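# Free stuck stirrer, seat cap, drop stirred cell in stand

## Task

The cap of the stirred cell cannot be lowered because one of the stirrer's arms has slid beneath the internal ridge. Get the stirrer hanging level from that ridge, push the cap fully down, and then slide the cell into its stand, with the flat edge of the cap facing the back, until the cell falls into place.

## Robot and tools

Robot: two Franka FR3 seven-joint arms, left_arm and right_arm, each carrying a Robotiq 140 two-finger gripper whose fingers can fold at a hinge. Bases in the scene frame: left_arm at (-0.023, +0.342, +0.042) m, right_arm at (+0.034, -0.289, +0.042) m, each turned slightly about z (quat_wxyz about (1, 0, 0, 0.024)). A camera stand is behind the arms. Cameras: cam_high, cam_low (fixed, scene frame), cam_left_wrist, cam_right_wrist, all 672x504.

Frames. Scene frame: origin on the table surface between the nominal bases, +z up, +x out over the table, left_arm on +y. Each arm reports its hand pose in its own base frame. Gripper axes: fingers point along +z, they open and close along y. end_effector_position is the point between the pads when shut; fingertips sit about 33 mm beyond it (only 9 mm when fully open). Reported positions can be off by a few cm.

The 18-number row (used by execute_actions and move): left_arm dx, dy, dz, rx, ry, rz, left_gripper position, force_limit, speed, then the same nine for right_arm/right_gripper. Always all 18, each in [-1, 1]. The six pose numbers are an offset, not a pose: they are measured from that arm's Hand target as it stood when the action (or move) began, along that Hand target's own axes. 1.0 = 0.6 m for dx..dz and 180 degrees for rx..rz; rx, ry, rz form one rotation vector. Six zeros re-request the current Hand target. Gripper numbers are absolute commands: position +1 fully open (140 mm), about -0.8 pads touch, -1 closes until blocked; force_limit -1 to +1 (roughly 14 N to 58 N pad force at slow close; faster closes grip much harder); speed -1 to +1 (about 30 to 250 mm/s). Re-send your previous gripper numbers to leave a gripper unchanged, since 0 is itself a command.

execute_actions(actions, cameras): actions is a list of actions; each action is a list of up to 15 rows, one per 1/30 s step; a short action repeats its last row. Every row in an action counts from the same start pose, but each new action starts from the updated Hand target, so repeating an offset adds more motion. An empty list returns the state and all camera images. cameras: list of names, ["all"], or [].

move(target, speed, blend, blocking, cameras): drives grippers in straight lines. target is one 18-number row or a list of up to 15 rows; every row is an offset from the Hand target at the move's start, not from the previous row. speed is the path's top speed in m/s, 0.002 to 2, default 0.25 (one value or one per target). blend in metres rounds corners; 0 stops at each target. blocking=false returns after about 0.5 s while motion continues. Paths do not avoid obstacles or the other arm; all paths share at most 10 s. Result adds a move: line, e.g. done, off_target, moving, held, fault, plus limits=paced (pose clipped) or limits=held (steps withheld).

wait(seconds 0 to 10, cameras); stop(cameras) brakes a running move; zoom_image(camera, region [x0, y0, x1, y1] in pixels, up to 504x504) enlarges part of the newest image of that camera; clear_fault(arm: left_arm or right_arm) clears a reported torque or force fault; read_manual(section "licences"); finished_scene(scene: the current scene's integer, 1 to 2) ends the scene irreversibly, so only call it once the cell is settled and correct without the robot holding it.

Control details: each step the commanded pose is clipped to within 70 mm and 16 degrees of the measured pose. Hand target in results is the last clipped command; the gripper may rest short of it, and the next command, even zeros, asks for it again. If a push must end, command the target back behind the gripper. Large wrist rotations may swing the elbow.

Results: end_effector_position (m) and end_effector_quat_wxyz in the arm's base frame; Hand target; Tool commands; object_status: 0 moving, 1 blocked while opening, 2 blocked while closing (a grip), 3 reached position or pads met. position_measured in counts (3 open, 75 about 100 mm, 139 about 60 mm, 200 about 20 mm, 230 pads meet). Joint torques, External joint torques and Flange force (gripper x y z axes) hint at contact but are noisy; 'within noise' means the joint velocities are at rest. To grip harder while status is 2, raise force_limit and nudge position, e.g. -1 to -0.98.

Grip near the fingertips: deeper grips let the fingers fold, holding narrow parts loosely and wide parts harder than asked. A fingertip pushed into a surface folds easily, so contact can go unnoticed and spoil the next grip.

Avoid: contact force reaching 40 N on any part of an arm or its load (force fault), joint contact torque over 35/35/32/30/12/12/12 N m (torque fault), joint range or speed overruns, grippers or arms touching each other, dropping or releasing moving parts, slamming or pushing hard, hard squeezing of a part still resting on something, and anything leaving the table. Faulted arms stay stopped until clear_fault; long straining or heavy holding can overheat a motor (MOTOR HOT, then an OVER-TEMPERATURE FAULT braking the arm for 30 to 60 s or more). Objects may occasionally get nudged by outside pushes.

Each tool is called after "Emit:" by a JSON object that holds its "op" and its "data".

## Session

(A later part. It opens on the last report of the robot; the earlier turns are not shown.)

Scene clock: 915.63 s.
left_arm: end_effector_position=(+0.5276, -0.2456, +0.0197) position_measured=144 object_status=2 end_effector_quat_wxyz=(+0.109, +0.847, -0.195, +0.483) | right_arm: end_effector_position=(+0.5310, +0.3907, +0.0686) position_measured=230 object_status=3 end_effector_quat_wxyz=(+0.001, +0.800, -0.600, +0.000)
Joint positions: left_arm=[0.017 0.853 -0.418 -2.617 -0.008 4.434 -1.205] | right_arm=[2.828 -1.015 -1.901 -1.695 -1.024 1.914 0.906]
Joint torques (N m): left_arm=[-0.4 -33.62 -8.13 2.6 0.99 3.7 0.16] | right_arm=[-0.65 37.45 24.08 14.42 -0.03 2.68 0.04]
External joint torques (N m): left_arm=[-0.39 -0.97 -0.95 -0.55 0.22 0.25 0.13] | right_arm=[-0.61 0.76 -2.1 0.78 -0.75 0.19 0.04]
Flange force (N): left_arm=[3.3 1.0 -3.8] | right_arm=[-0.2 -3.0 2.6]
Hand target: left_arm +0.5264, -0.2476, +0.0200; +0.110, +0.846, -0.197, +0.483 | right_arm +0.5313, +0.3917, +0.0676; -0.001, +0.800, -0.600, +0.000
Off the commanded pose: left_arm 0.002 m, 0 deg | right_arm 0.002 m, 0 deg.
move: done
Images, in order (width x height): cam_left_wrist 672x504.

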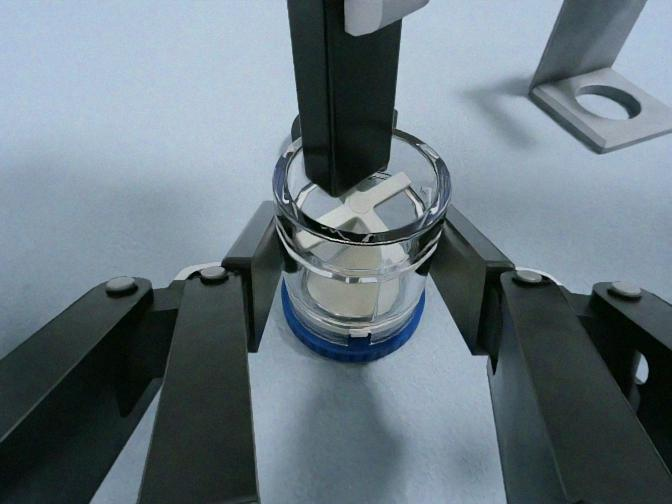

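Emit:
{"op": "move", "data": {"target": [0,0,0,0,0,0,-1,-1,-1,0,-0.004,0.006,0,0,0,-1,-1,-0.99], "speed": 0.02, "cameras": ["cam_left_wrist"]}}

Emit:
{"op": "zoom_image", "data": {"camera": "cam_left_wrist", "region": [260, 100, 460, 300]}}

Scene clock: 921.97 s.
left_arm: end_effector_position=(+0.5278, -0.2454, +0.0197) position_measured=144 object_status=2 end_effector_quat_wxyz=(+0.109, +0.847, -0.194, +0.483) | right_arm: end_effector_position=(+0.5318, +0.3919, +0.0682) position_measured=230 object_status=3 end_effector_quat_wxyz=(+0.001, +0.800, -0.600, +0.000)
Joint positions: left_arm=[0.017 0.853 -0.418 -2.617 -0.008 4.434 -1.208] | right_arm=[2.832 -1.022 -1.9 -1.688 -1.029 1.91 0.906]
Joint velocities: left_arm=[0 0 -0.001 0 0 0.001 -0.004] | right_arm=[0 -0.003 0.001 0.001 -0.005 -0.003 -0.001]
Joint torques (N m): left_arm=[-1.2 -33 -8.08 1.67 1.25 3.56 0.33] | right_arm=[0.11 33.15 21.65 16.1 -1.33 4.15 0.06]
External joint torques (N m): left_arm=[-1.19 -0.27 -0.89 -1.5 0.48 0.09 0.31] | right_arm=[0.15 -3.72 -4.59 2.6 -2.05 1.68 0.06]
Flange force (N): left_arm=[1.2 1.9 -4.9] | right_arm=[-7.4 -19.3 14.2]
Hand target: left_arm +0.5264, -0.2476, +0.0200; +0.110, +0.846, -0.197, +0.483 | right_arm +0.5336, +0.3924, +0.0640; -0.001, +0.800, -0.600, +0.000
Off the commanded pose: left_arm 0.003 m, 0 deg | right_arm 0.005 m, 0 deg.
joint sent to its limit (right arm) — joint 1 (waist), upper limit. The joint targets still meet the commanded pose.
move: off_target (right_arm)
Images, in order (width x height): cam_left_wrist 672x504.

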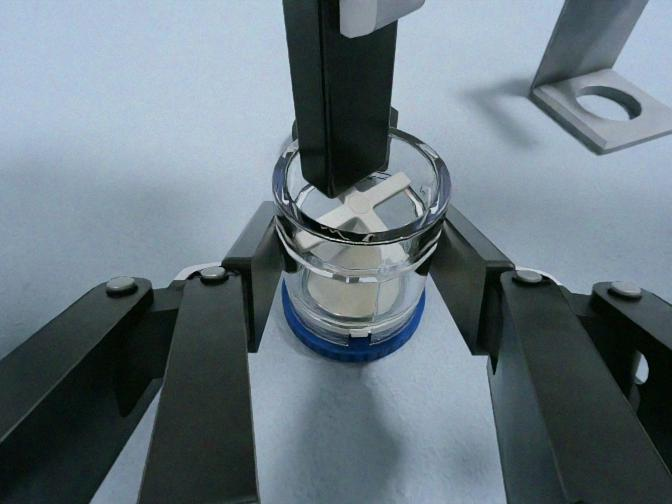

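Scaled by 2.520 from the camera's 672x504 image, which has a finer 960x720 frame.

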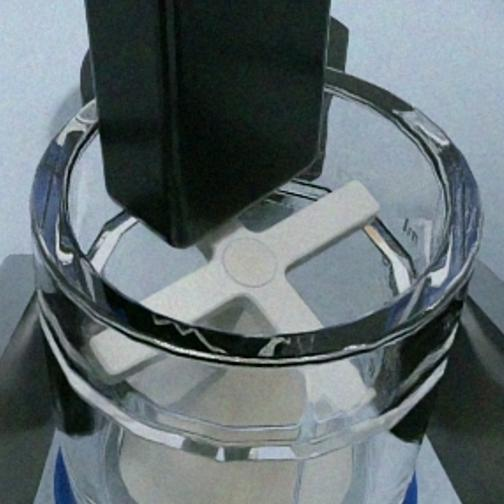

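Emit:
{"op": "move", "data": {"target": [[0,0,0,0,0,0,-1,-1,-1,0,0.001,-0.008,0,0,0,-1,-1,-0.99],[0,0,0,0,0,0,-1,-1,-1,0,0.008,-0.008,0,0,0,-1,-1,-0.99]], "speed": 0.02}}

Emit:
{"op": "move", "data": {"target": [0,0,0,0,0,0,-1,-1,-1,0,0,0.008,0,0,0,-1,-1,-0.99], "speed": 0.02, "cameras": ["cam_left_wrist"]}}

Emit:
{"op": "zoom_image", "data": {"camera": "cam_left_wrist", "region": [260, 100, 460, 300]}}

Scene clock: 928.57 s.
left_arm: end_effector_position=(+0.5274, -0.2462, +0.0196) position_measured=144 object_status=2 end_effector_quat_wxyz=(+0.110, +0.847, -0.194, +0.483) | right_arm: end_effector_position=(+0.5275, +0.3904, +0.0676) position_measured=230 object_status=3 end_effector_quat_wxyz=(+0.002, +0.801, -0.598, -0.001)
Joint positions: left_arm=[0.016 0.853 -0.417 -2.617 -0.008 4.435 -1.209] | right_arm=[2.823 -1.019 -1.894 -1.704 -1.029 1.911 0.908]
Joint velocities: left_arm=[within noise] | right_arm=[-0.001 0 0.001 -0.003 0.001 0.002 0.004]
Joint torques (N m): left_arm=[-0.63 -33.76 -7.58 2.71 1.02 3.71 0.26] | right_arm=[-1.36 38.87 25.13 14.21 0.26 2.68 0.19]
External joint torques (N m): left_arm=[-0.66 -1.04 -0.41 -0.5 0.25 0.24 0.24] | right_arm=[-1.29 2.5 -1.08 0.74 -0.45 0.21 0.19]
Flange force (N): left_arm=[2.8 0.7 -3.4] | right_arm=[2.6 2.4 -1.2]
Hand target: left_arm +0.5264, -0.2476, +0.0200; +0.110, +0.846, -0.197, +0.483 | right_arm +0.5289, +0.3910, +0.0688; -0.001, +0.800, -0.600, +0.000
Off the commanded pose: left_arm 0.002 m, 0 deg | right_arm 0.002 m, 0 deg.
move: done

Scene clock: 929.27 s.
left_arm: end_effector_position=(+0.5274, -0.2462, +0.0196) position_measured=144 object_status=2 end_effector_quat_wxyz=(+0.110, +0.847, -0.194, +0.483) | right_arm: end_effector_position=(+0.5277, +0.3908, +0.0672) position_measured=230 object_status=3 end_effector_quat_wxyz=(+0.001, +0.801, -0.599, +0.000)
Joint positions: left_arm=[0.015 0.853 -0.417 -2.617 -0.008 4.435 -1.209] | right_arm=[2.823 -1.019 -1.895 -1.705 -1.032 1.914 0.911]
Joint torques (N m): left_arm=[-0.58 -33.22 -7.6 1.75 1.04 3.53 0.31] | right_arm=[-0.86 35.63 22.06 13.98 -0.69 3.31 0.16]
External joint torques (N m): left_arm=[-0.62 -0.44 -0.45 -1.47 0.28 0.06 0.29] | right_arm=[-0.83 -0.67 -4.16 0.55 -1.4 0.83 0.16]
Flange force (N): left_arm=[1.8 0.6 -5.2] | right_arm=[-0.7 -4.7 8.7]
Hand target: left_arm +0.5264, -0.2476, +0.0200; +0.110, +0.846, -0.197, +0.483 | right_arm +0.5290, +0.3910, +0.0640; -0.001, +0.800, -0.600, +0.000
Off the commanded pose: left_arm 0.002 m, 0 deg | right_arm 0.003 m, 0 deg.
move: done
Images, in order (width x height): cam_left_wrist 672x504.

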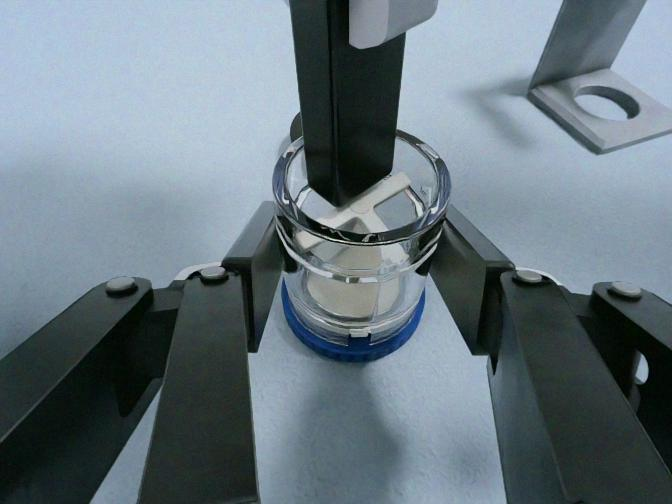

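Scaled by 2.520 from the camera's 672x504 image, which has a finer 960x720 frame.

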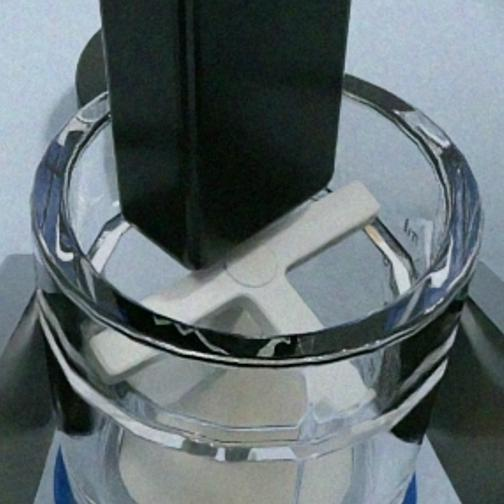

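Emit:
{"op": "move", "data": {"target": [0,0,0,0,0,0,-1,-1,-1,0,-0.006,0.0,0,0,0,-1,-1,-0.99], "speed": 0.02}}

Emit:
{"op": "move", "data": {"target": [0,0,0,0,0,0,-1,-1,-1,0,0,0.005,0,0,0,-1,-1,-0.99], "speed": 0.02, "cameras": ["cam_left_wrist"]}}

Emit:
{"op": "zoom_image", "data": {"camera": "cam_left_wrist", "region": [260, 100, 460, 300]}}

Scene clock: 934.50 s.
left_arm: end_effector_position=(+0.5274, -0.2461, +0.0197) position_measured=144 object_status=2 end_effector_quat_wxyz=(+0.110, +0.847, -0.194, +0.483) | right_arm: end_effector_position=(+0.5301, +0.3935, +0.0681) position_measured=230 object_status=3 end_effector_quat_wxyz=(-0.001, +0.800, -0.600, +0.000)
Joint positions: left_arm=[0.015 0.853 -0.417 -2.617 -0.008 4.435 -1.209] | right_arm=[2.831 -1.022 -1.897 -1.694 -1.032 1.914 0.911]
Joint torques (N m): left_arm=[-0.54 -33.26 -7.56 1.64 1.04 3.79 0.27] | right_arm=[-0.98 34.88 20.91 15.69 -0.59 3.57 -0.14]
External joint torques (N m): left_arm=[-0.58 -0.48 -0.41 -1.56 0.28 0.32 0.25] | right_arm=[-0.86 -1.68 -5.23 2.22 -1.3 1.1 -0.14]
Flange force (N): left_arm=[1.3 0.7 -6.0] | right_arm=[-3.7 -14.3 10.7]
Hand target: left_arm +0.5264, -0.2476, +0.0200; +0.110, +0.846, -0.197, +0.483 | right_arm +0.5324, +0.3920, +0.0640; -0.001, +0.800, -0.600, +0.000
Off the commanded pose: left_arm 0.002 m, 0 deg | right_arm 0.005 m, 0 deg.
move: off_target (right_arm)

Scene clock: 935.20 s.
left_arm: end_effector_position=(+0.5275, -0.2461, +0.0197) position_measured=144 object_status=2 end_effector_quat_wxyz=(+0.110, +0.847, -0.194, +0.483) | right_arm: end_effector_position=(+0.5303, +0.3936, +0.0679) position_measured=230 object_status=3 end_effector_quat_wxyz=(+0.000, +0.800, -0.600, +0.000)
Joint positions: left_arm=[0.015 0.853 -0.417 -2.617 -0.008 4.435 -1.21] | right_arm=[2.832 -1.022 -1.898 -1.693 -1.032 1.914 0.911]
Joint torques (N m): left_arm=[-0.76 -33.3 -7.38 1.57 1.04 3.79 0.35] | right_arm=[-0.33 32.87 18.94 14.66 -1.41 3.97 -0.02]
External joint torques (N m): left_arm=[-0.82 -0.44 -0.25 -1.66 0.28 0.31 0.32] | right_arm=[-0.44 -3.74 -7.3 1.32 -2.14 1.49 -0.02]
Flange force (N): left_arm=[1.0 0.9 -6.0] | right_arm=[-5.1 -15.7 17.9]
Hand target: left_arm +0.5264, -0.2476, +0.0200; +0.110, +0.846, -0.197, +0.483 | right_arm +0.5324, +0.3920, +0.0610; -0.001, +0.800, -0.600, +0.000
Off the commanded pose: left_arm 0.002 m, 0 deg | right_arm 0.007 m, 0 deg.
move: off_target (right_arm)
Images, in order (width x height): cam_left_wrist 672x504.

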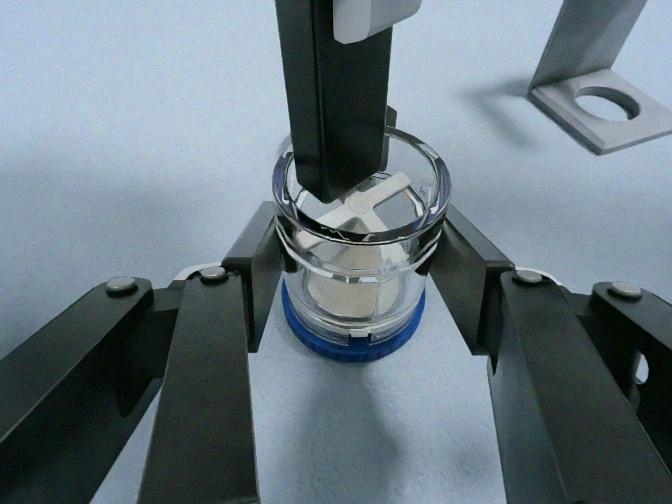

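Scaled by 2.520 from the camera's 672x504 image, which has a finer 960x720 frame.

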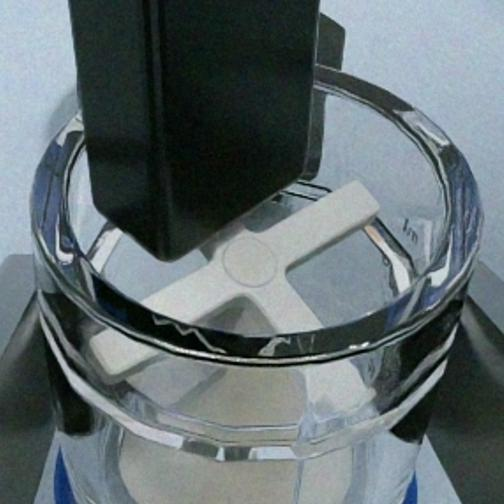

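Emit:
{"op": "move", "data": {"target": [[0,0,0,0,0,0,-1,-1,-1,0,0.006,-0.02,0,0,0,-1,-1,-0.99],[0,0,0,0,0,0,-1,-1,-1,0,0.0105,-0.1,0,0,0,-0.635,-1,-0.99],[0,0,0,0,0,0,-1,-1,-1,-0.0017,0.0105,-0.1,0,0,-0.5,-0.635,-1,-0.99]], "speed": [0.02,0.08,0.2], "cameras": ["cam_left_wrist","cam_right_wrist"]}}

Emit:
{"op": "zoom_image", "data": {"camera": "cam_left_wrist", "region": [260, 60, 460, 260]}}

Emit:
{"op": "zoom_image", "data": {"camera": "cam_right_wrist", "region": [270, 120, 430, 280]}}

Scene clock: 997.50 s.
left_arm: end_effector_position=(+0.5274, -0.2462, +0.0196) position_measured=144 object_status=2 end_effector_quat_wxyz=(+0.110, +0.847, -0.194, +0.483) | right_arm: end_effector_position=(+0.5262, +0.3923, +0.1214) position_measured=209 object_status=3 end_effector_quat_wxyz=(-0.002, +0.990, +0.139, +0.002)
Joint positions: left_arm=[0.014 0.853 -0.416 -2.617 -0.008 4.435 -1.211] | right_arm=[2.755 -1.218 -1.613 -1.666 -1.223 1.648 -0.59]
Joint velocities: left_arm=[within noise] | right_arm=[0.001 -0.001 0 -0.001 -0.001 0 -0.005]
Joint torques (N m): left_arm=[-0.64 -33.49 -7.37 2.61 1.06 3.45 0.28] | right_arm=[-0.73 37.11 28.74 9.91 0.79 2.4 -0.09]
External joint torques (N m): left_arm=[-0.71 -0.72 -0.26 -0.62 0.3 -0.02 0.26] | right_arm=[-0.8 1.48 -1.61 1.35 0.01 -0.25 -0.09]
Flange force (N): left_arm=[2.2 0.4 -2.8] | right_arm=[5.1 -0.7 -0.8]
Hand target: left_arm +0.5264, -0.2476, +0.0200; +0.110, +0.846, -0.197, +0.483 | right_arm +0.5260, +0.3912, +0.1209; +0.000, +0.990, +0.141, +0.001
Off the commanded pose: left_arm 0.002 m, 0 deg | right_arm 0.001 m, 0 deg.
move: done
Images, in order (width x height): cam_left_wrist 672x504, cam_right_wrist 672x504.

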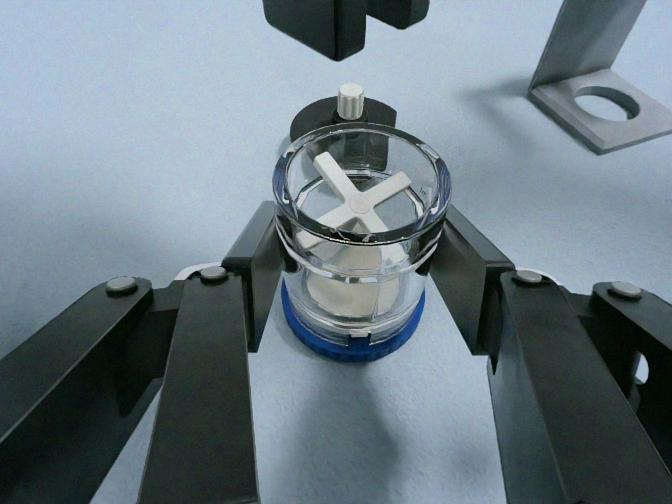

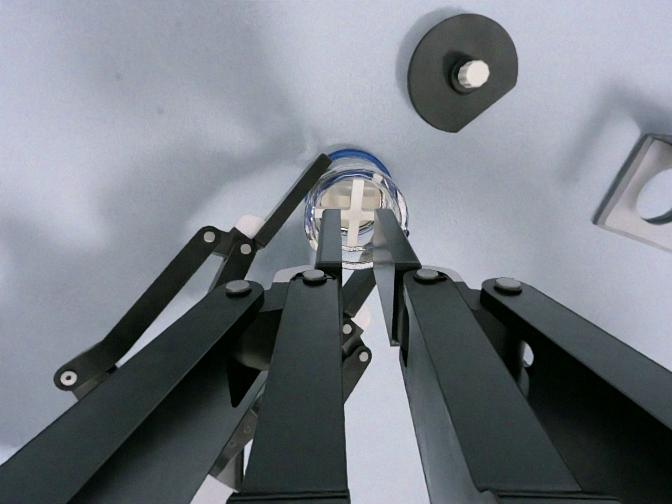

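Scaled by 2.520 from the camera's 672x504 image, which has a finer 960x720 frame.

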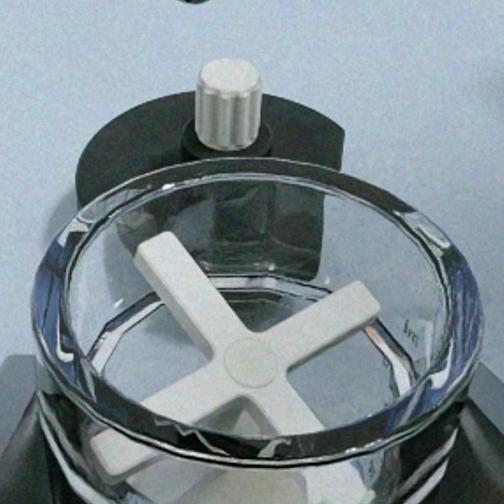

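Scaled by 3.150 from the camera's 672x504 image, which has a finer 960x720 frame.

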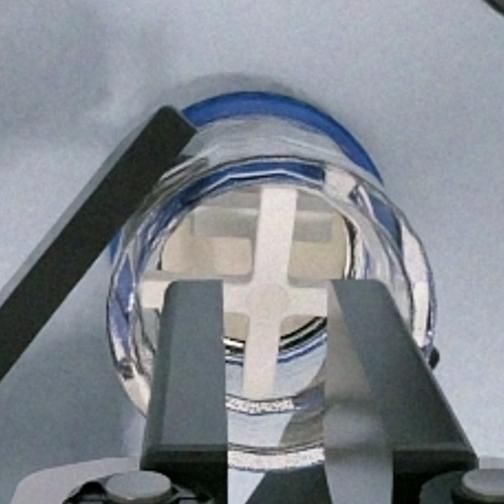

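Emit:
{"op": "move", "data": {"target": [0,0,0,0,0,0,-1,-1,-1,0.002,0.0035,0.073,0,0,0.028,-0.635,-1,-0.99], "speed": 0.06, "cameras": ["cam_left_wrist","cam_right_wrist"]}}

Emit:
{"op": "zoom_image", "data": {"camera": "cam_left_wrist", "region": [260, 60, 460, 260]}}

Emit:
{"op": "zoom_image", "data": {"camera": "cam_right_wrist", "region": [270, 120, 450, 300]}}

Scene clock: 1006.47 s.
left_arm: end_effector_position=(+0.5274, -0.2462, +0.0196) position_measured=144 object_status=2 end_effector_quat_wxyz=(+0.110, +0.847, -0.194, +0.483) | right_arm: end_effector_position=(+0.5280, +0.3875, +0.0774) position_measured=209 object_status=3 end_effector_quat_wxyz=(+0.001, +0.995, +0.099, -0.001)
Joint positions: left_arm=[0.014 0.853 -0.416 -2.617 -0.008 4.435 -1.211] | right_arm=[2.756 -1.252 -1.676 -1.689 -1.263 1.705 -0.504]
Joint velocities: left_arm=[within noise] | right_arm=[0.001 0.002 0 -0.001 -0.001 0.001 0.007]
Joint torques (N m): left_arm=[-0.61 -33.49 -7.36 2.61 1.06 3.47 0.31] | right_arm=[-0.27 37.45 28.91 8.43 0.24 2.8 0.21]
External joint torques (N m): left_arm=[-0.58 -0.79 -0.18 -0.55 0.29 0.01 0.28] | right_arm=[-0.36 1.33 -1.7 0.52 -0.53 0.17 0.21]
Flange force (N): left_arm=[2.3 0.1 -2.7] | right_arm=[1.5 -0.6 1.6]
Hand target: left_arm +0.5264, -0.2476, +0.0200; +0.110, +0.846, -0.197, +0.483 | right_arm +0.5278, +0.3896, +0.0771; +0.000, +0.995, +0.098, +0.001
Off the commanded pose: left_arm 0.002 m, 0 deg | right_arm 0.002 m, 0 deg.
move: done
Images, in order (width x height): cam_left_wrist 672x504, cam_right_wrist 672x504.

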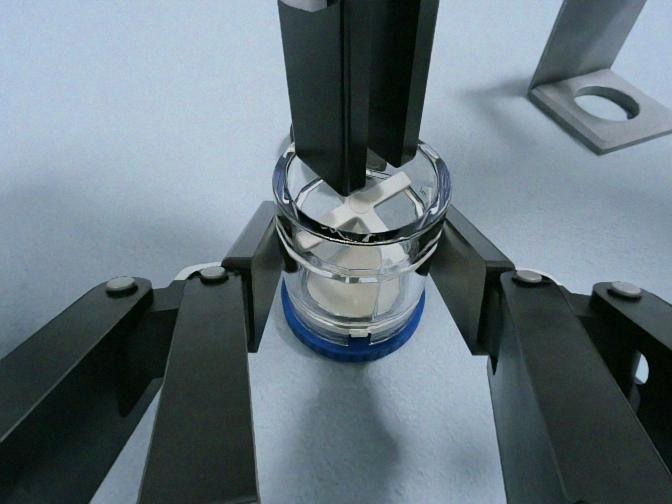

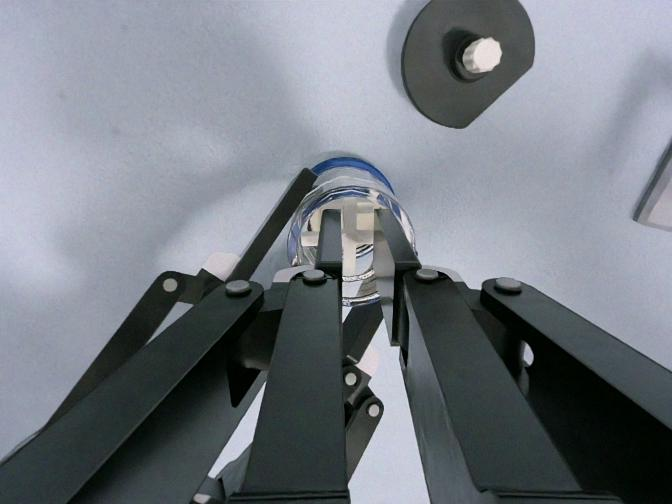

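Scaled by 2.520 from the camera's 672x504 image, which has a finer 960x720 frame.

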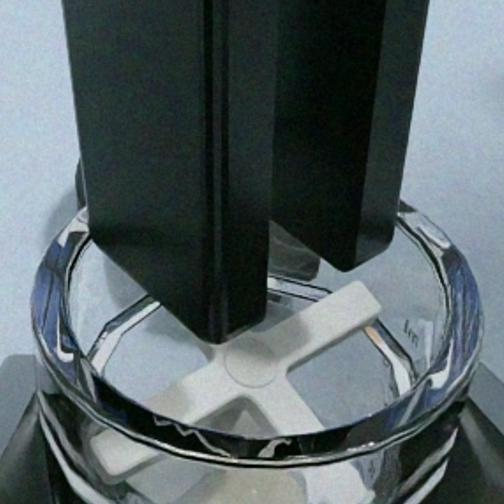

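Scaled by 2.800 from the camera's 672x504 image, which has a finer 960x720 frame.

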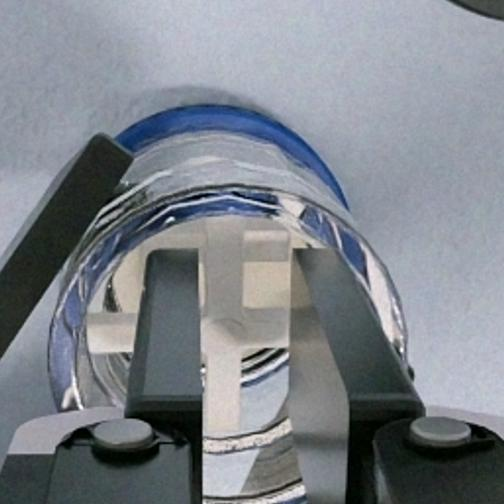

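Emit:
{"op": "move", "data": {"target": [[0,0,0,0,0,0,-1,-1,-1,0.004,-0.0045,0,0,0,0,-0.635,-1,-0.99],[0,0,0,0,0,0,-1,-1,-1,0.004,-0.0045,0.015,0,0,0,-0.635,-1,-0.99]], "speed": 0.03, "cameras": ["cam_left_wrist","cam_right_wrist"]}}

Emit:
{"op": "zoom_image", "data": {"camera": "cam_left_wrist", "region": [260, 100, 460, 300]}}

Emit:
{"op": "zoom_image", "data": {"camera": "cam_right_wrist", "region": [270, 120, 450, 300]}}

Scene clock: 1015.43 s.
left_arm: end_effector_position=(+0.5274, -0.2462, +0.0196) position_measured=144 object_status=2 end_effector_quat_wxyz=(+0.110, +0.847, -0.194, +0.483) | right_arm: end_effector_position=(+0.5291, +0.3934, +0.0712) position_measured=209 object_status=3 end_effector_quat_wxyz=(-0.001, +0.995, +0.099, +0.000)
Joint positions: left_arm=[0.014 0.853 -0.416 -2.617 -0.008 4.435 -1.211] | right_arm=[2.771 -1.26 -1.688 -1.678 -1.271 1.717 -0.502]
Joint velocities: left_arm=[within noise] | right_arm=[-0.001 0 -0.002 0 0 0.003 -0.002]
Joint torques (N m): left_arm=[-0.61 -33.51 -7.39 2.04 1.07 3.44 0.3] | right_arm=[-1.02 36.7 27.51 8.66 -0.22 2.74 0.21]
External joint torques (N m): left_arm=[-0.71 -0.75 -0.31 -1.17 0.32 -0.03 0.27] | right_arm=[-0.95 0.25 -3.02 0.86 -0.99 0.11 0.21]
Flange force (N): left_arm=[2.6 0.3 -4.5] | right_arm=[3.0 -0.3 4.6]
Hand target: left_arm +0.5264, -0.2476, +0.0200; +0.110, +0.846, -0.197, +0.483 | right_arm +0.5296, +0.3927, +0.0682; +0.000, +0.995, +0.098, +0.001
Off the commanded pose: left_arm 0.002 m, 0 deg | right_arm 0.003 m, 0 deg.
move: done
Images, in order (width x height): cam_left_wrist 672x504, cam_right_wrist 672x504.

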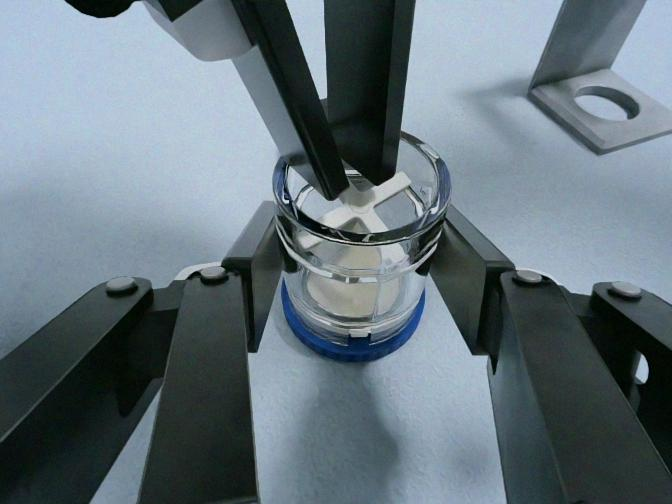

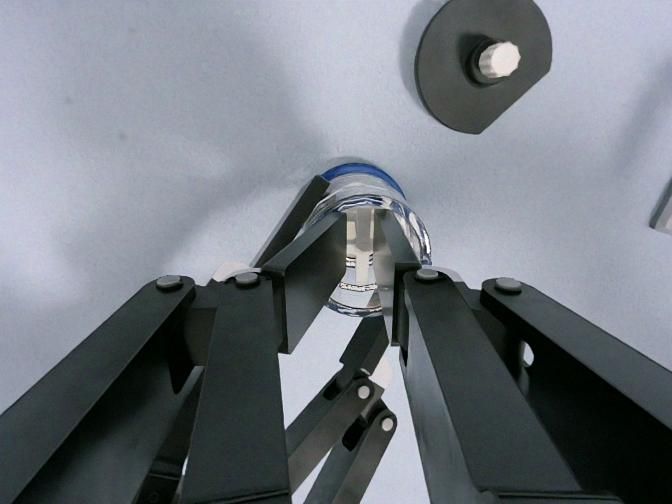

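Scaled by 2.520 from the camera's 672x504 image, which has a finer 960x720 frame.

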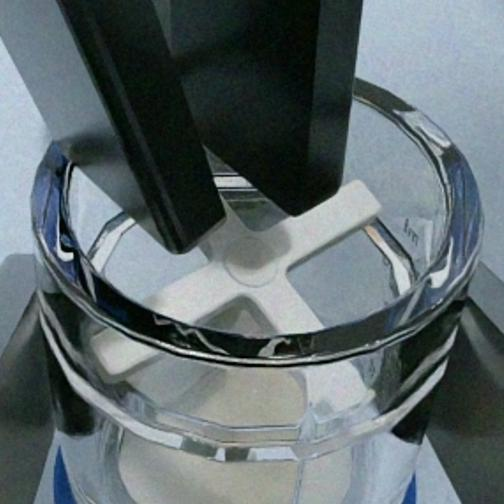

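Scaled by 2.800 from the camera's 672x504 image, which has a finer 960x720 frame.

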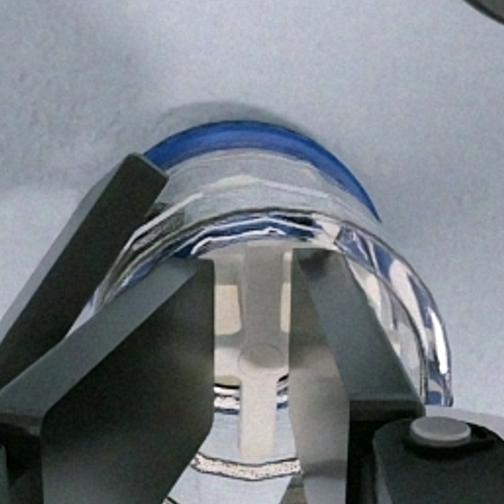

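Emit:
{"op": "move", "data": {"target": [[0,0,0,0,0,0,-1,-1,-1,0,0,-0.03,0,0,0,-0.635,-1,-0.99],[0,0,0,0,0,0,-1,-1,-1,-0.006,0.0015,-0.02,0,0,0,-0.56,-1,0]], "speed": 0.05}}

Emit:
{"op": "move", "data": {"target": [0,0,0,0,0,0,-1,-1,-1,0,0,0,0,0,0,-0.64,-1,-0.9], "cameras": ["cam_left_wrist","cam_right_wrist"]}}

Emit:
{"op": "zoom_image", "data": {"camera": "cam_right_wrist", "region": [270, 120, 450, 300]}}

Scene clock: 1024.60 s.
left_arm: end_effector_position=(+0.5273, -0.2462, +0.0196) position_measured=144 object_status=2 end_effector_quat_wxyz=(+0.110, +0.847, -0.194, +0.483) | right_arm: end_effector_position=(+0.5253, +0.3908, +0.0806) position_measured=200 object_status=3 end_effector_quat_wxyz=(+0.001, +0.995, +0.100, +0.000)
Joint positions: left_arm=[0.014 0.853 -0.416 -2.617 -0.008 4.435 -1.211] | right_arm=[2.761 -1.245 -1.674 -1.689 -1.257 1.703 -0.5]
Joint torques (N m): left_arm=[-0.58 -33.52 -7.4 2.52 1.04 3.43 0.29] | right_arm=[-1.21 37.04 28.93 8.56 0.26 2.85 0.18]
External joint torques (N m): left_arm=[-0.62 -0.79 -0.28 -0.65 0.28 -0.04 0.26] | right_arm=[-1.12 1.02 -1.57 0.42 -0.5 0.23 0.18]
Flange force (N): left_arm=[2.6 0.2 -3.0] | right_arm=[-0.4 1.6 1.7]
Hand target: left_arm +0.5264, -0.2476, +0.0200; +0.110, +0.846, -0.197, +0.483 | right_arm +0.5263, +0.3911, +0.0801; +0.000, +0.995, +0.098, +0.001
Off the commanded pose: left_arm 0.002 m, 0 deg | right_arm 0.001 m, 0 deg.
move: done

Scene clock: 1025.10 s.
left_arm: end_effector_position=(+0.5273, -0.2462, +0.0196) position_measured=144 object_status=2 end_effector_quat_wxyz=(+0.110, +0.847, -0.194, +0.483) | right_arm: end_effector_position=(+0.5253, +0.3908, +0.0806) position_measured=210 object_status=3 end_effector_quat_wxyz=(+0.001, +0.995, +0.100, +0.000)
Joint positions: left_arm=[0.014 0.853 -0.416 -2.617 -0.008 4.435 -1.211] | right_arm=[2.761 -1.245 -1.674 -1.689 -1.257 1.703 -0.5]
Joint torques (N m): left_arm=[-0.58 -33.51 -7.41 2.51 1.05 3.43 0.3] | right_arm=[-1.2 37.07 28.93 8.61 0.24 2.83 0.2]
External joint torques (N m): left_arm=[-0.6 -0.77 -0.28 -0.69 0.29 -0.04 0.27] | right_arm=[-1.33 1.02 -1.64 0.59 -0.53 0.21 0.2]
Flange force (N): left_arm=[2.5 0.2 -3.1] | right_arm=[-0.1 1.8 1.7]
Hand target: left_arm +0.5264, -0.2476, +0.0200; +0.110, +0.846, -0.197, +0.483 | right_arm +0.5263, +0.3911, +0.0801; +0.000, +0.995, +0.098, +0.001
Off the commanded pose: left_arm 0.002 m, 0 deg | right_arm 0.001 m, 0 deg.
move: done
Images, in order (width x height): cam_left_wrist 672x504, cam_right_wrist 672x504.

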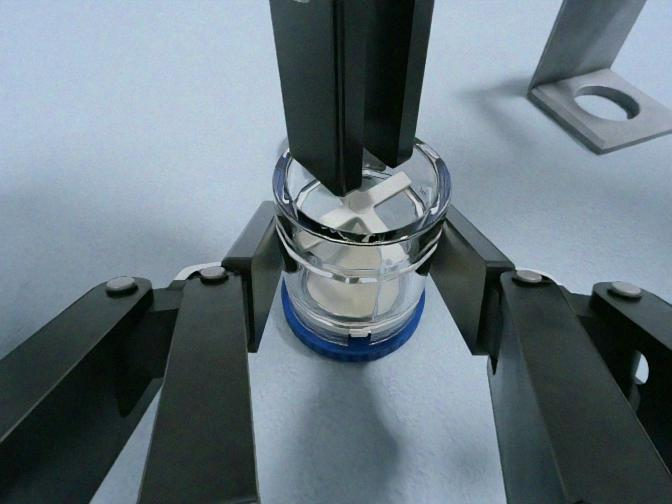

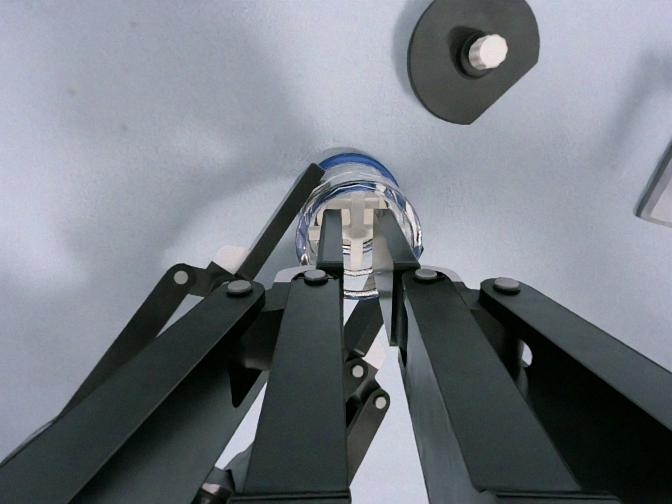

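Scaled by 2.800 from the camera's 672x504 image, which has a finer 960x720 frame.

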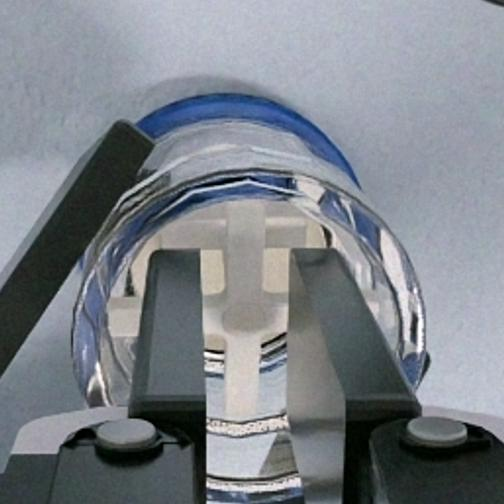

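Emit:
{"op": "move", "data": {"target": [0,0,0,0,0,0,-1,-1,-1,0.001,0,0.013,0,0,0,-0.64,-1,-0.9], "speed": 0.03}}

Emit:
{"op": "move", "data": {"target": [0,0,0,0,0,0,-1,-1,-1,0,0,0.005,0,0,0,-0.64,-1,-0.9], "speed": 0.02, "cameras": ["cam_left_wrist","cam_right_wrist"]}}

Emit:
{"op": "zoom_image", "data": {"camera": "cam_left_wrist", "region": [260, 100, 460, 300]}}

Emit:
{"op": "zoom_image", "data": {"camera": "cam_right_wrist", "region": [270, 120, 450, 300]}}

Scene clock: 1036.60 s.
left_arm: end_effector_position=(+0.5273, -0.2462, +0.0196) position_measured=144 object_status=2 end_effector_quat_wxyz=(+0.110, +0.847, -0.194, +0.483) | right_arm: end_effector_position=(+0.5268, +0.3894, +0.0729) position_measured=210 object_status=3 end_effector_quat_wxyz=(+0.002, +0.995, +0.099, -0.001)
Joint positions: left_arm=[0.014 0.853 -0.416 -2.617 -0.008 4.435 -1.211] | right_arm=[2.761 -1.254 -1.685 -1.69 -1.266 1.712 -0.499]
Joint velocities: left_arm=[within noise] | right_arm=[0.001 0.001 0 0 -0.005 0.005 0.001]
Joint torques (N m): left_arm=[-0.61 -33.5 -7.4 2.48 1.05 3.43 0.29] | right_arm=[-0.75 36.96 28.88 8.43 0.26 2.82 0.23]
External joint torques (N m): left_arm=[-0.63 -0.74 -0.25 -0.71 0.28 -0.04 0.27] | right_arm=[-0.8 0.75 -1.72 0.56 -0.51 0.2 0.23]
Flange force (N): left_arm=[2.4 0.2 -3.1] | right_arm=[0.9 0.4 2.1]
Hand target: left_arm +0.5264, -0.2476, +0.0200; +0.110, +0.846, -0.197, +0.483 | right_arm +0.5269, +0.3912, +0.0723; +0.000, +0.995, +0.098, +0.001
Off the commanded pose: left_arm 0.002 m, 0 deg | right_arm 0.002 m, 0 deg.
move: done

Scene clock: 1037.30 s.
left_arm: end_effector_position=(+0.5273, -0.2462, +0.0196) position_measured=144 object_status=2 end_effector_quat_wxyz=(+0.110, +0.847, -0.194, +0.483) | right_arm: end_effector_position=(+0.5271, +0.3893, +0.0700) position_measured=210 object_status=3 end_effector_quat_wxyz=(+0.002, +0.995, +0.098, +0.000)
Joint positions: left_arm=[0.014 0.853 -0.416 -2.617 -0.008 4.435 -1.211] | right_arm=[2.761 -1.257 -1.688 -1.691 -1.27 1.716 -0.498]
Joint velocities: left_arm=[within noise] | right_arm=[0.001 -0.001 -0.002 0.001 -0.001 0.003 0.003]
Joint torques (N m): left_arm=[-0.58 -33.51 -7.42 2.48 1.04 3.44 0.29] | right_arm=[-0.5 36.97 28.85 8.32 0.33 2.85 0.26]
External joint torques (N m): left_arm=[-0.55 -0.78 -0.25 -0.66 0.27 -0.03 0.27] | right_arm=[-0.5 0.78 -1.73 0.49 -0.44 0.24 0.26]
Flange force (N): left_arm=[2.5 0.1 -3.1] | right_arm=[1.2 -0.2 2.2]
Hand target: left_arm +0.5264, -0.2476, +0.0200; +0.110, +0.846, -0.197, +0.483 | right_arm +0.5269, +0.3912, +0.0693; +0.000, +0.995, +0.098, +0.001
Off the commanded pose: left_arm 0.002 m, 0 deg | right_arm 0.002 m, 0 deg.
move: done
Images, in order (width x height): cam_left_wrist 672x504, cam_right_wrist 672x504.

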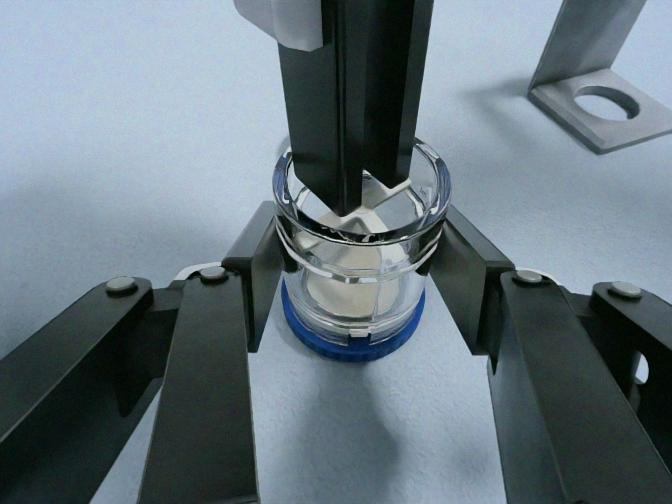

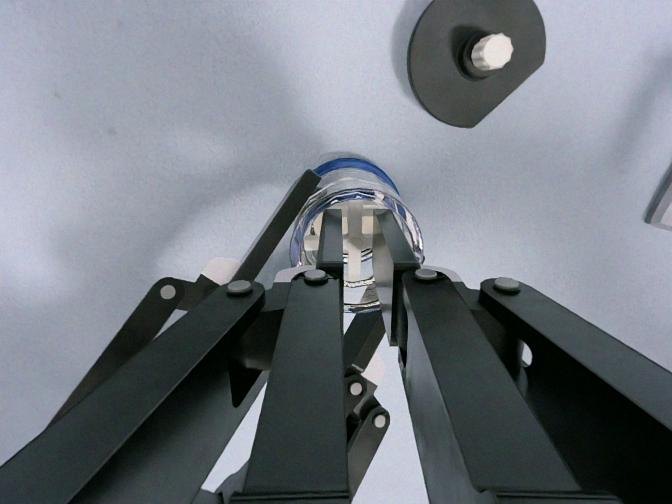

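Scaled by 2.520 from the camera's 672x504 image, which has a finer 960x720 frame.

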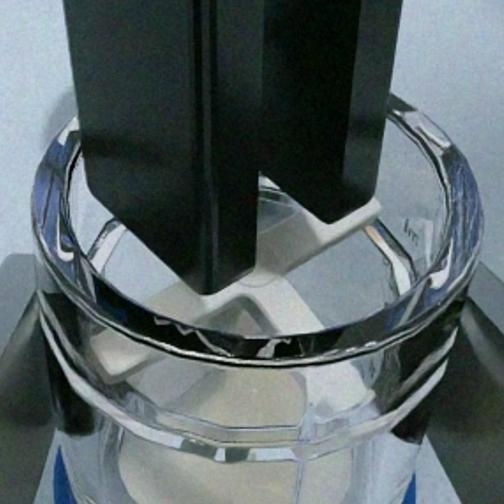

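Scaled by 2.800 from the camera's 672x504 image, which has a finer 960x720 frame.

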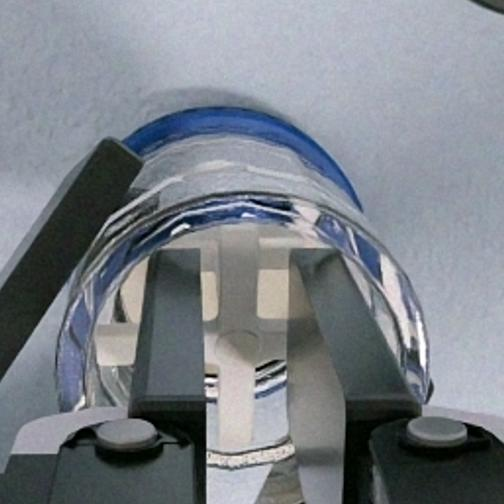

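Emit:
{"op": "move", "data": {"target": [0,0,0,0,0,0,-1,-1,-1,0.002,-0.002,0.004,0,0,0,-0.64,-1,-0.9], "speed": 0.02}}

Emit:
{"op": "move", "data": {"target": [0,0,0,0,0,0,-1,-1,-1,0,0,0.004,0,0,0,-0.64,-1,-0.9], "speed": 0.02, "cameras": ["cam_left_wrist","cam_right_wrist"]}}

Emit:
{"op": "zoom_image", "data": {"camera": "cam_left_wrist", "region": [260, 100, 460, 300]}}

Emit:
{"op": "zoom_image", "data": {"camera": "cam_right_wrist", "region": [270, 120, 450, 300]}}

Scene clock: 1044.30 s.
left_arm: end_effector_position=(+0.5273, -0.2462, +0.0196) position_measured=144 object_status=2 end_effector_quat_wxyz=(+0.110, +0.847, -0.194, +0.483) | right_arm: end_effector_position=(+0.5269, +0.3905, +0.0677) position_measured=210 object_status=3 end_effector_quat_wxyz=(+0.002, +0.995, +0.099, -0.001)
Joint positions: left_arm=[0.014 0.853 -0.416 -2.617 -0.008 4.435 -1.211] | right_arm=[2.766 -1.26 -1.692 -1.688 -1.273 1.717 -0.498]
Joint torques (N m): left_arm=[-0.62 -33.51 -7.44 2.33 1.05 3.44 0.29] | right_arm=[0.34 36.65 28.4 9.46 -0.04 3.35 0.11]
External joint torques (N m): left_arm=[-0.6 -0.75 -0.27 -0.86 0.28 -0.03 0.27] | right_arm=[0.24 0.23 -2.28 1.71 -0.81 0.73 0.11]
Flange force (N): left_arm=[2.5 0.2 -3.6] | right_arm=[8.2 -4.6 4.1]
Hand target: left_arm +0.5264, -0.2476, +0.0200; +0.110, +0.846, -0.197, +0.483 | right_arm +0.5278, +0.3926, +0.0670; +0.000, +0.995, +0.098, +0.001
Off the commanded pose: left_arm 0.002 m, 0 deg | right_arm 0.002 m, 0 deg.
move: done

Scene clock: 1045.00 s.
left_arm: end_effector_position=(+0.5273, -0.2462, +0.0196) position_measured=144 object_status=2 end_effector_quat_wxyz=(+0.110, +0.847, -0.194, +0.483) | right_arm: end_effector_position=(+0.5269, +0.3903, +0.0651) position_measured=210 object_status=3 end_effector_quat_wxyz=(+0.002, +0.995, +0.099, -0.001)
Joint positions: left_arm=[0.014 0.853 -0.416 -2.617 -0.008 4.435 -1.211] | right_arm=[2.767 -1.263 -1.695 -1.688 -1.276 1.718 -0.498]
Joint torques (N m): left_arm=[-0.56 -33.48 -7.42 2.24 1.05 3.44 0.28] | right_arm=[-0.16 37.28 28.71 8.94 0 3.15 0.2]
External joint torques (N m): left_arm=[-0.47 -0.76 -0.2 -0.94 0.27 -0.02 0.26] | right_arm=[-0.21 0.93 -1.87 1.25 -0.77 0.54 0.2]
Flange force (N): left_arm=[2.6 -0.1 -4.0] | right_arm=[4.7 -2.3 2.7]
Hand target: left_arm +0.5264, -0.2476, +0.0200; +0.110, +0.846, -0.197, +0.483 | right_arm +0.5278, +0.3926, +0.0646; +0.000, +0.995, +0.098, +0.001
Off the commanded pose: left_arm 0.002 m, 0 deg | right_arm 0.003 m, 0 deg.
move: done
Images, in order (width x height): cam_left_wrist 672x504, cam_right_wrist 672x504.

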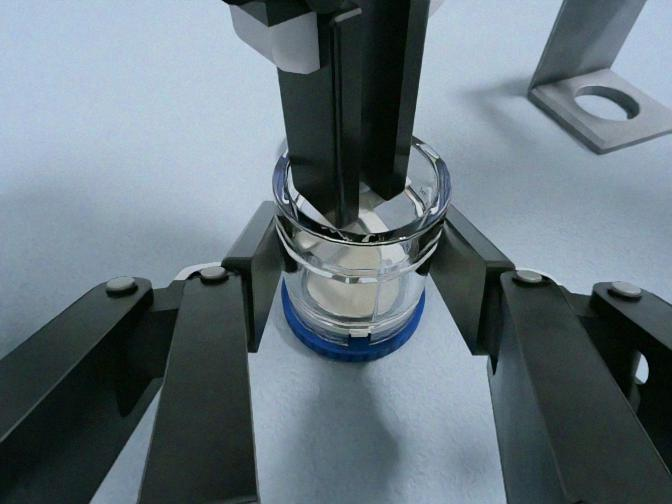

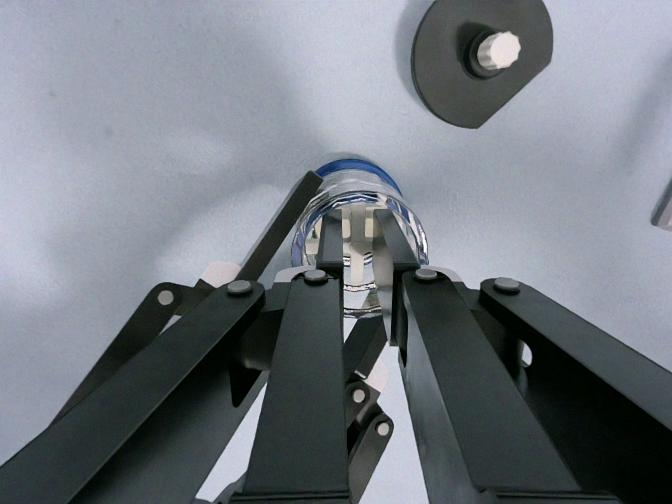

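Scaled by 2.520 from the camera's 672x504 image, which has a finer 960x720 frame.

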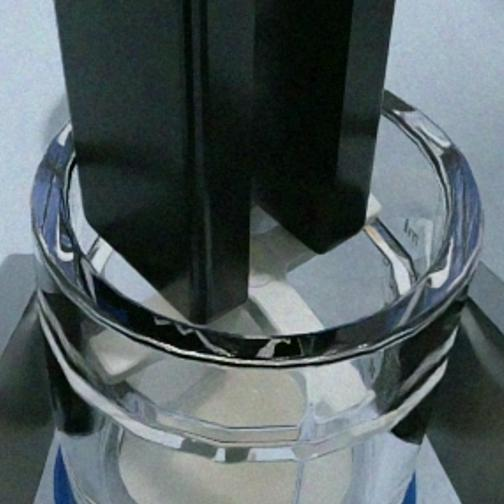

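Scaled by 2.800 from the camera's 672x504 image, which has a finer 960x720 frame.

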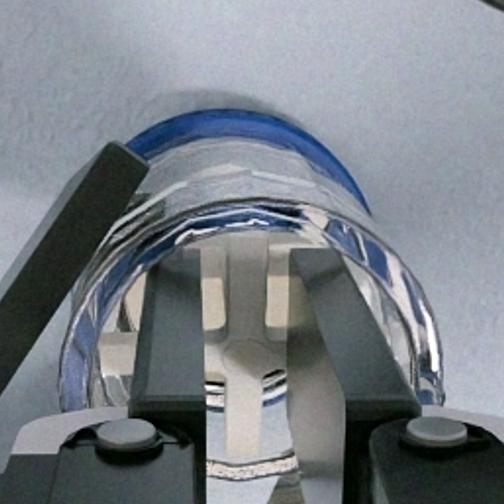

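Emit:
{"op": "move", "data": {"target": [0,0,0,0,0,0,-1,-1,-1,0,0,0.004,0,0,0,-0.64,-1,-0.9], "speed": 0.02}}

Emit:
{"op": "move", "data": {"target": [0,0,0,0,0,0,-1,-1,-1,0,0,0.004,0,0,0,-0.64,-1,-0.9], "speed": 0.02, "cameras": ["cam_left_wrist","cam_right_wrist"]}}

Emit:
{"op": "zoom_image", "data": {"camera": "cam_left_wrist", "region": [260, 100, 460, 300]}}

Emit:
{"op": "zoom_image", "data": {"camera": "cam_right_wrist", "region": [270, 120, 450, 300]}}

Scene clock: 1053.90 s.
left_arm: end_effector_position=(+0.5273, -0.2461, +0.0196) position_measured=144 object_status=2 end_effector_quat_wxyz=(+0.110, +0.847, -0.194, +0.483) | right_arm: end_effector_position=(+0.5270, +0.3903, +0.0641) position_measured=210 object_status=3 end_effector_quat_wxyz=(+0.002, +0.995, +0.099, -0.001)
Joint positions: left_arm=[0.014 0.853 -0.416 -2.617 -0.008 4.435 -1.211] | right_arm=[2.767 -1.265 -1.695 -1.688 -1.278 1.719 -0.497]
Joint torques (N m): left_arm=[-0.56 -33.49 -7.46 2.36 1.05 3.43 0.29] | right_arm=[-0.06 35.8 27.52 8.85 -0.51 3.41 0.26]
External joint torques (N m): left_arm=[-0.61 -0.73 -0.37 -0.79 0.3 -0.04 0.27] | right_arm=[-0.23 -0.64 -3.17 1.27 -1.28 0.79 0.26]
Flange force (N): left_arm=[2.5 0.3 -3.4] | right_arm=[6.2 -3.0 7.0]
Hand target: left_arm +0.5264, -0.2476, +0.0200; +0.110, +0.846, -0.197, +0.483 | right_arm +0.5278, +0.3926, +0.0622; +0.000, +0.995, +0.098, +0.001
Off the commanded pose: left_arm 0.002 m, 0 deg | right_arm 0.003 m, 0 deg.
move: done

Scene clock: 1054.60 s.
left_arm: end_effector_position=(+0.5273, -0.2461, +0.0196) position_measured=144 object_status=2 end_effector_quat_wxyz=(+0.110, +0.847, -0.194, +0.483) | right_arm: end_effector_position=(+0.5270, +0.3906, +0.0639) position_measured=210 object_status=3 end_effector_quat_wxyz=(+0.002, +0.995, +0.099, -0.001)
Joint positions: left_arm=[0.014 0.853 -0.416 -2.617 -0.008 4.435 -1.211] | right_arm=[2.768 -1.266 -1.695 -1.688 -1.28 1.719 -0.497]
Joint torques (N m): left_arm=[-0.63 -33.48 -7.49 2.6 1.05 3.44 0.31] | right_arm=[-0.08 34.37 25.73 8.6 -1.06 3.74 0.27]
External joint torques (N m): left_arm=[-0.61 -0.74 -0.31 -0.59 0.28 -0.03 0.29] | right_arm=[-0.02 -2.02 -4.87 0.94 -1.83 1.14 0.27]
Flange force (N): left_arm=[2.4 0.3 -2.7] | right_arm=[6.9 -3.8 11.9]
Hand target: left_arm +0.5264, -0.2476, +0.0200; +0.110, +0.846, -0.197, +0.483 | right_arm +0.5278, +0.3926, +0.0598; +0.000, +0.995, +0.098, +0.001
Off the commanded pose: left_arm 0.002 m, 0 deg | right_arm 0.005 m, 0 deg.
move: off_target (right_arm)
Images, in order (width x height): cam_left_wrist 672x504, cam_right_wrist 672x504.

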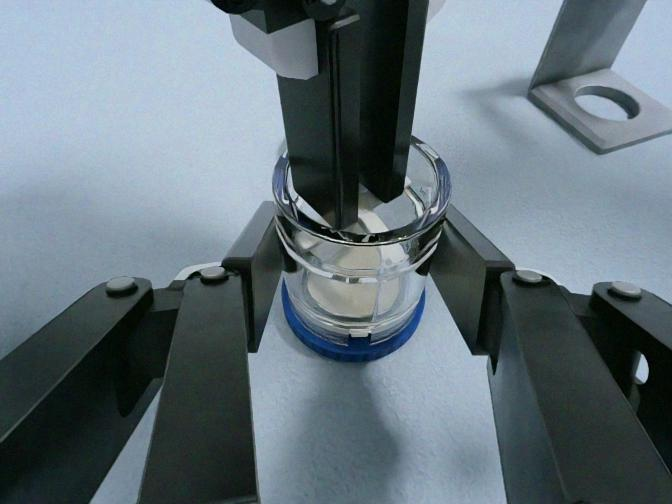

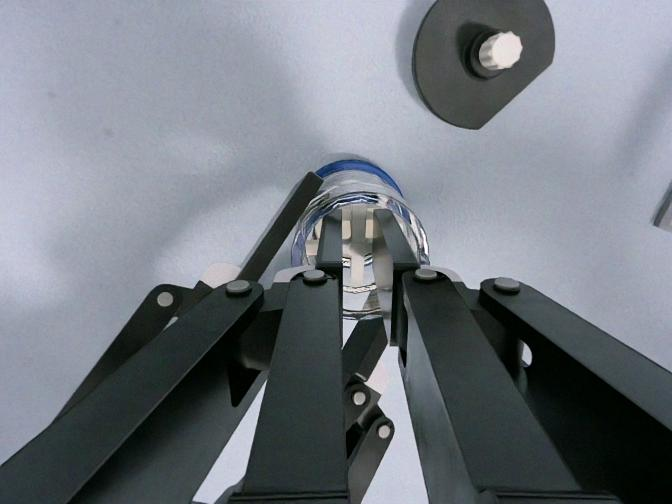

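Scaled by 2.520 from the camera's 672x504 image, which has a finer 960x720 frame.

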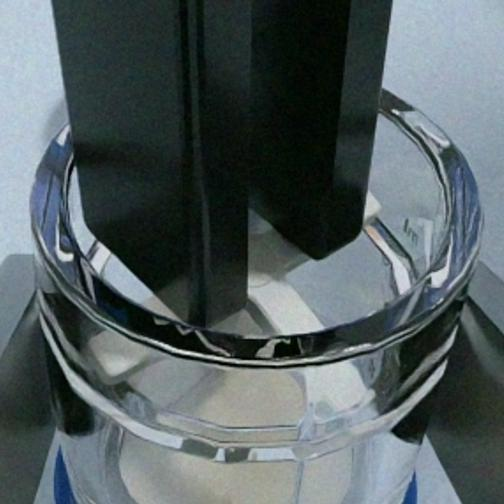

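Scaled by 2.800 from the camera's 672x504 image, which has a finer 960x720 frame.

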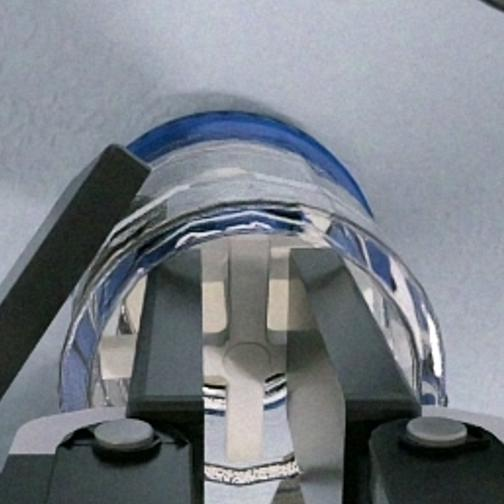

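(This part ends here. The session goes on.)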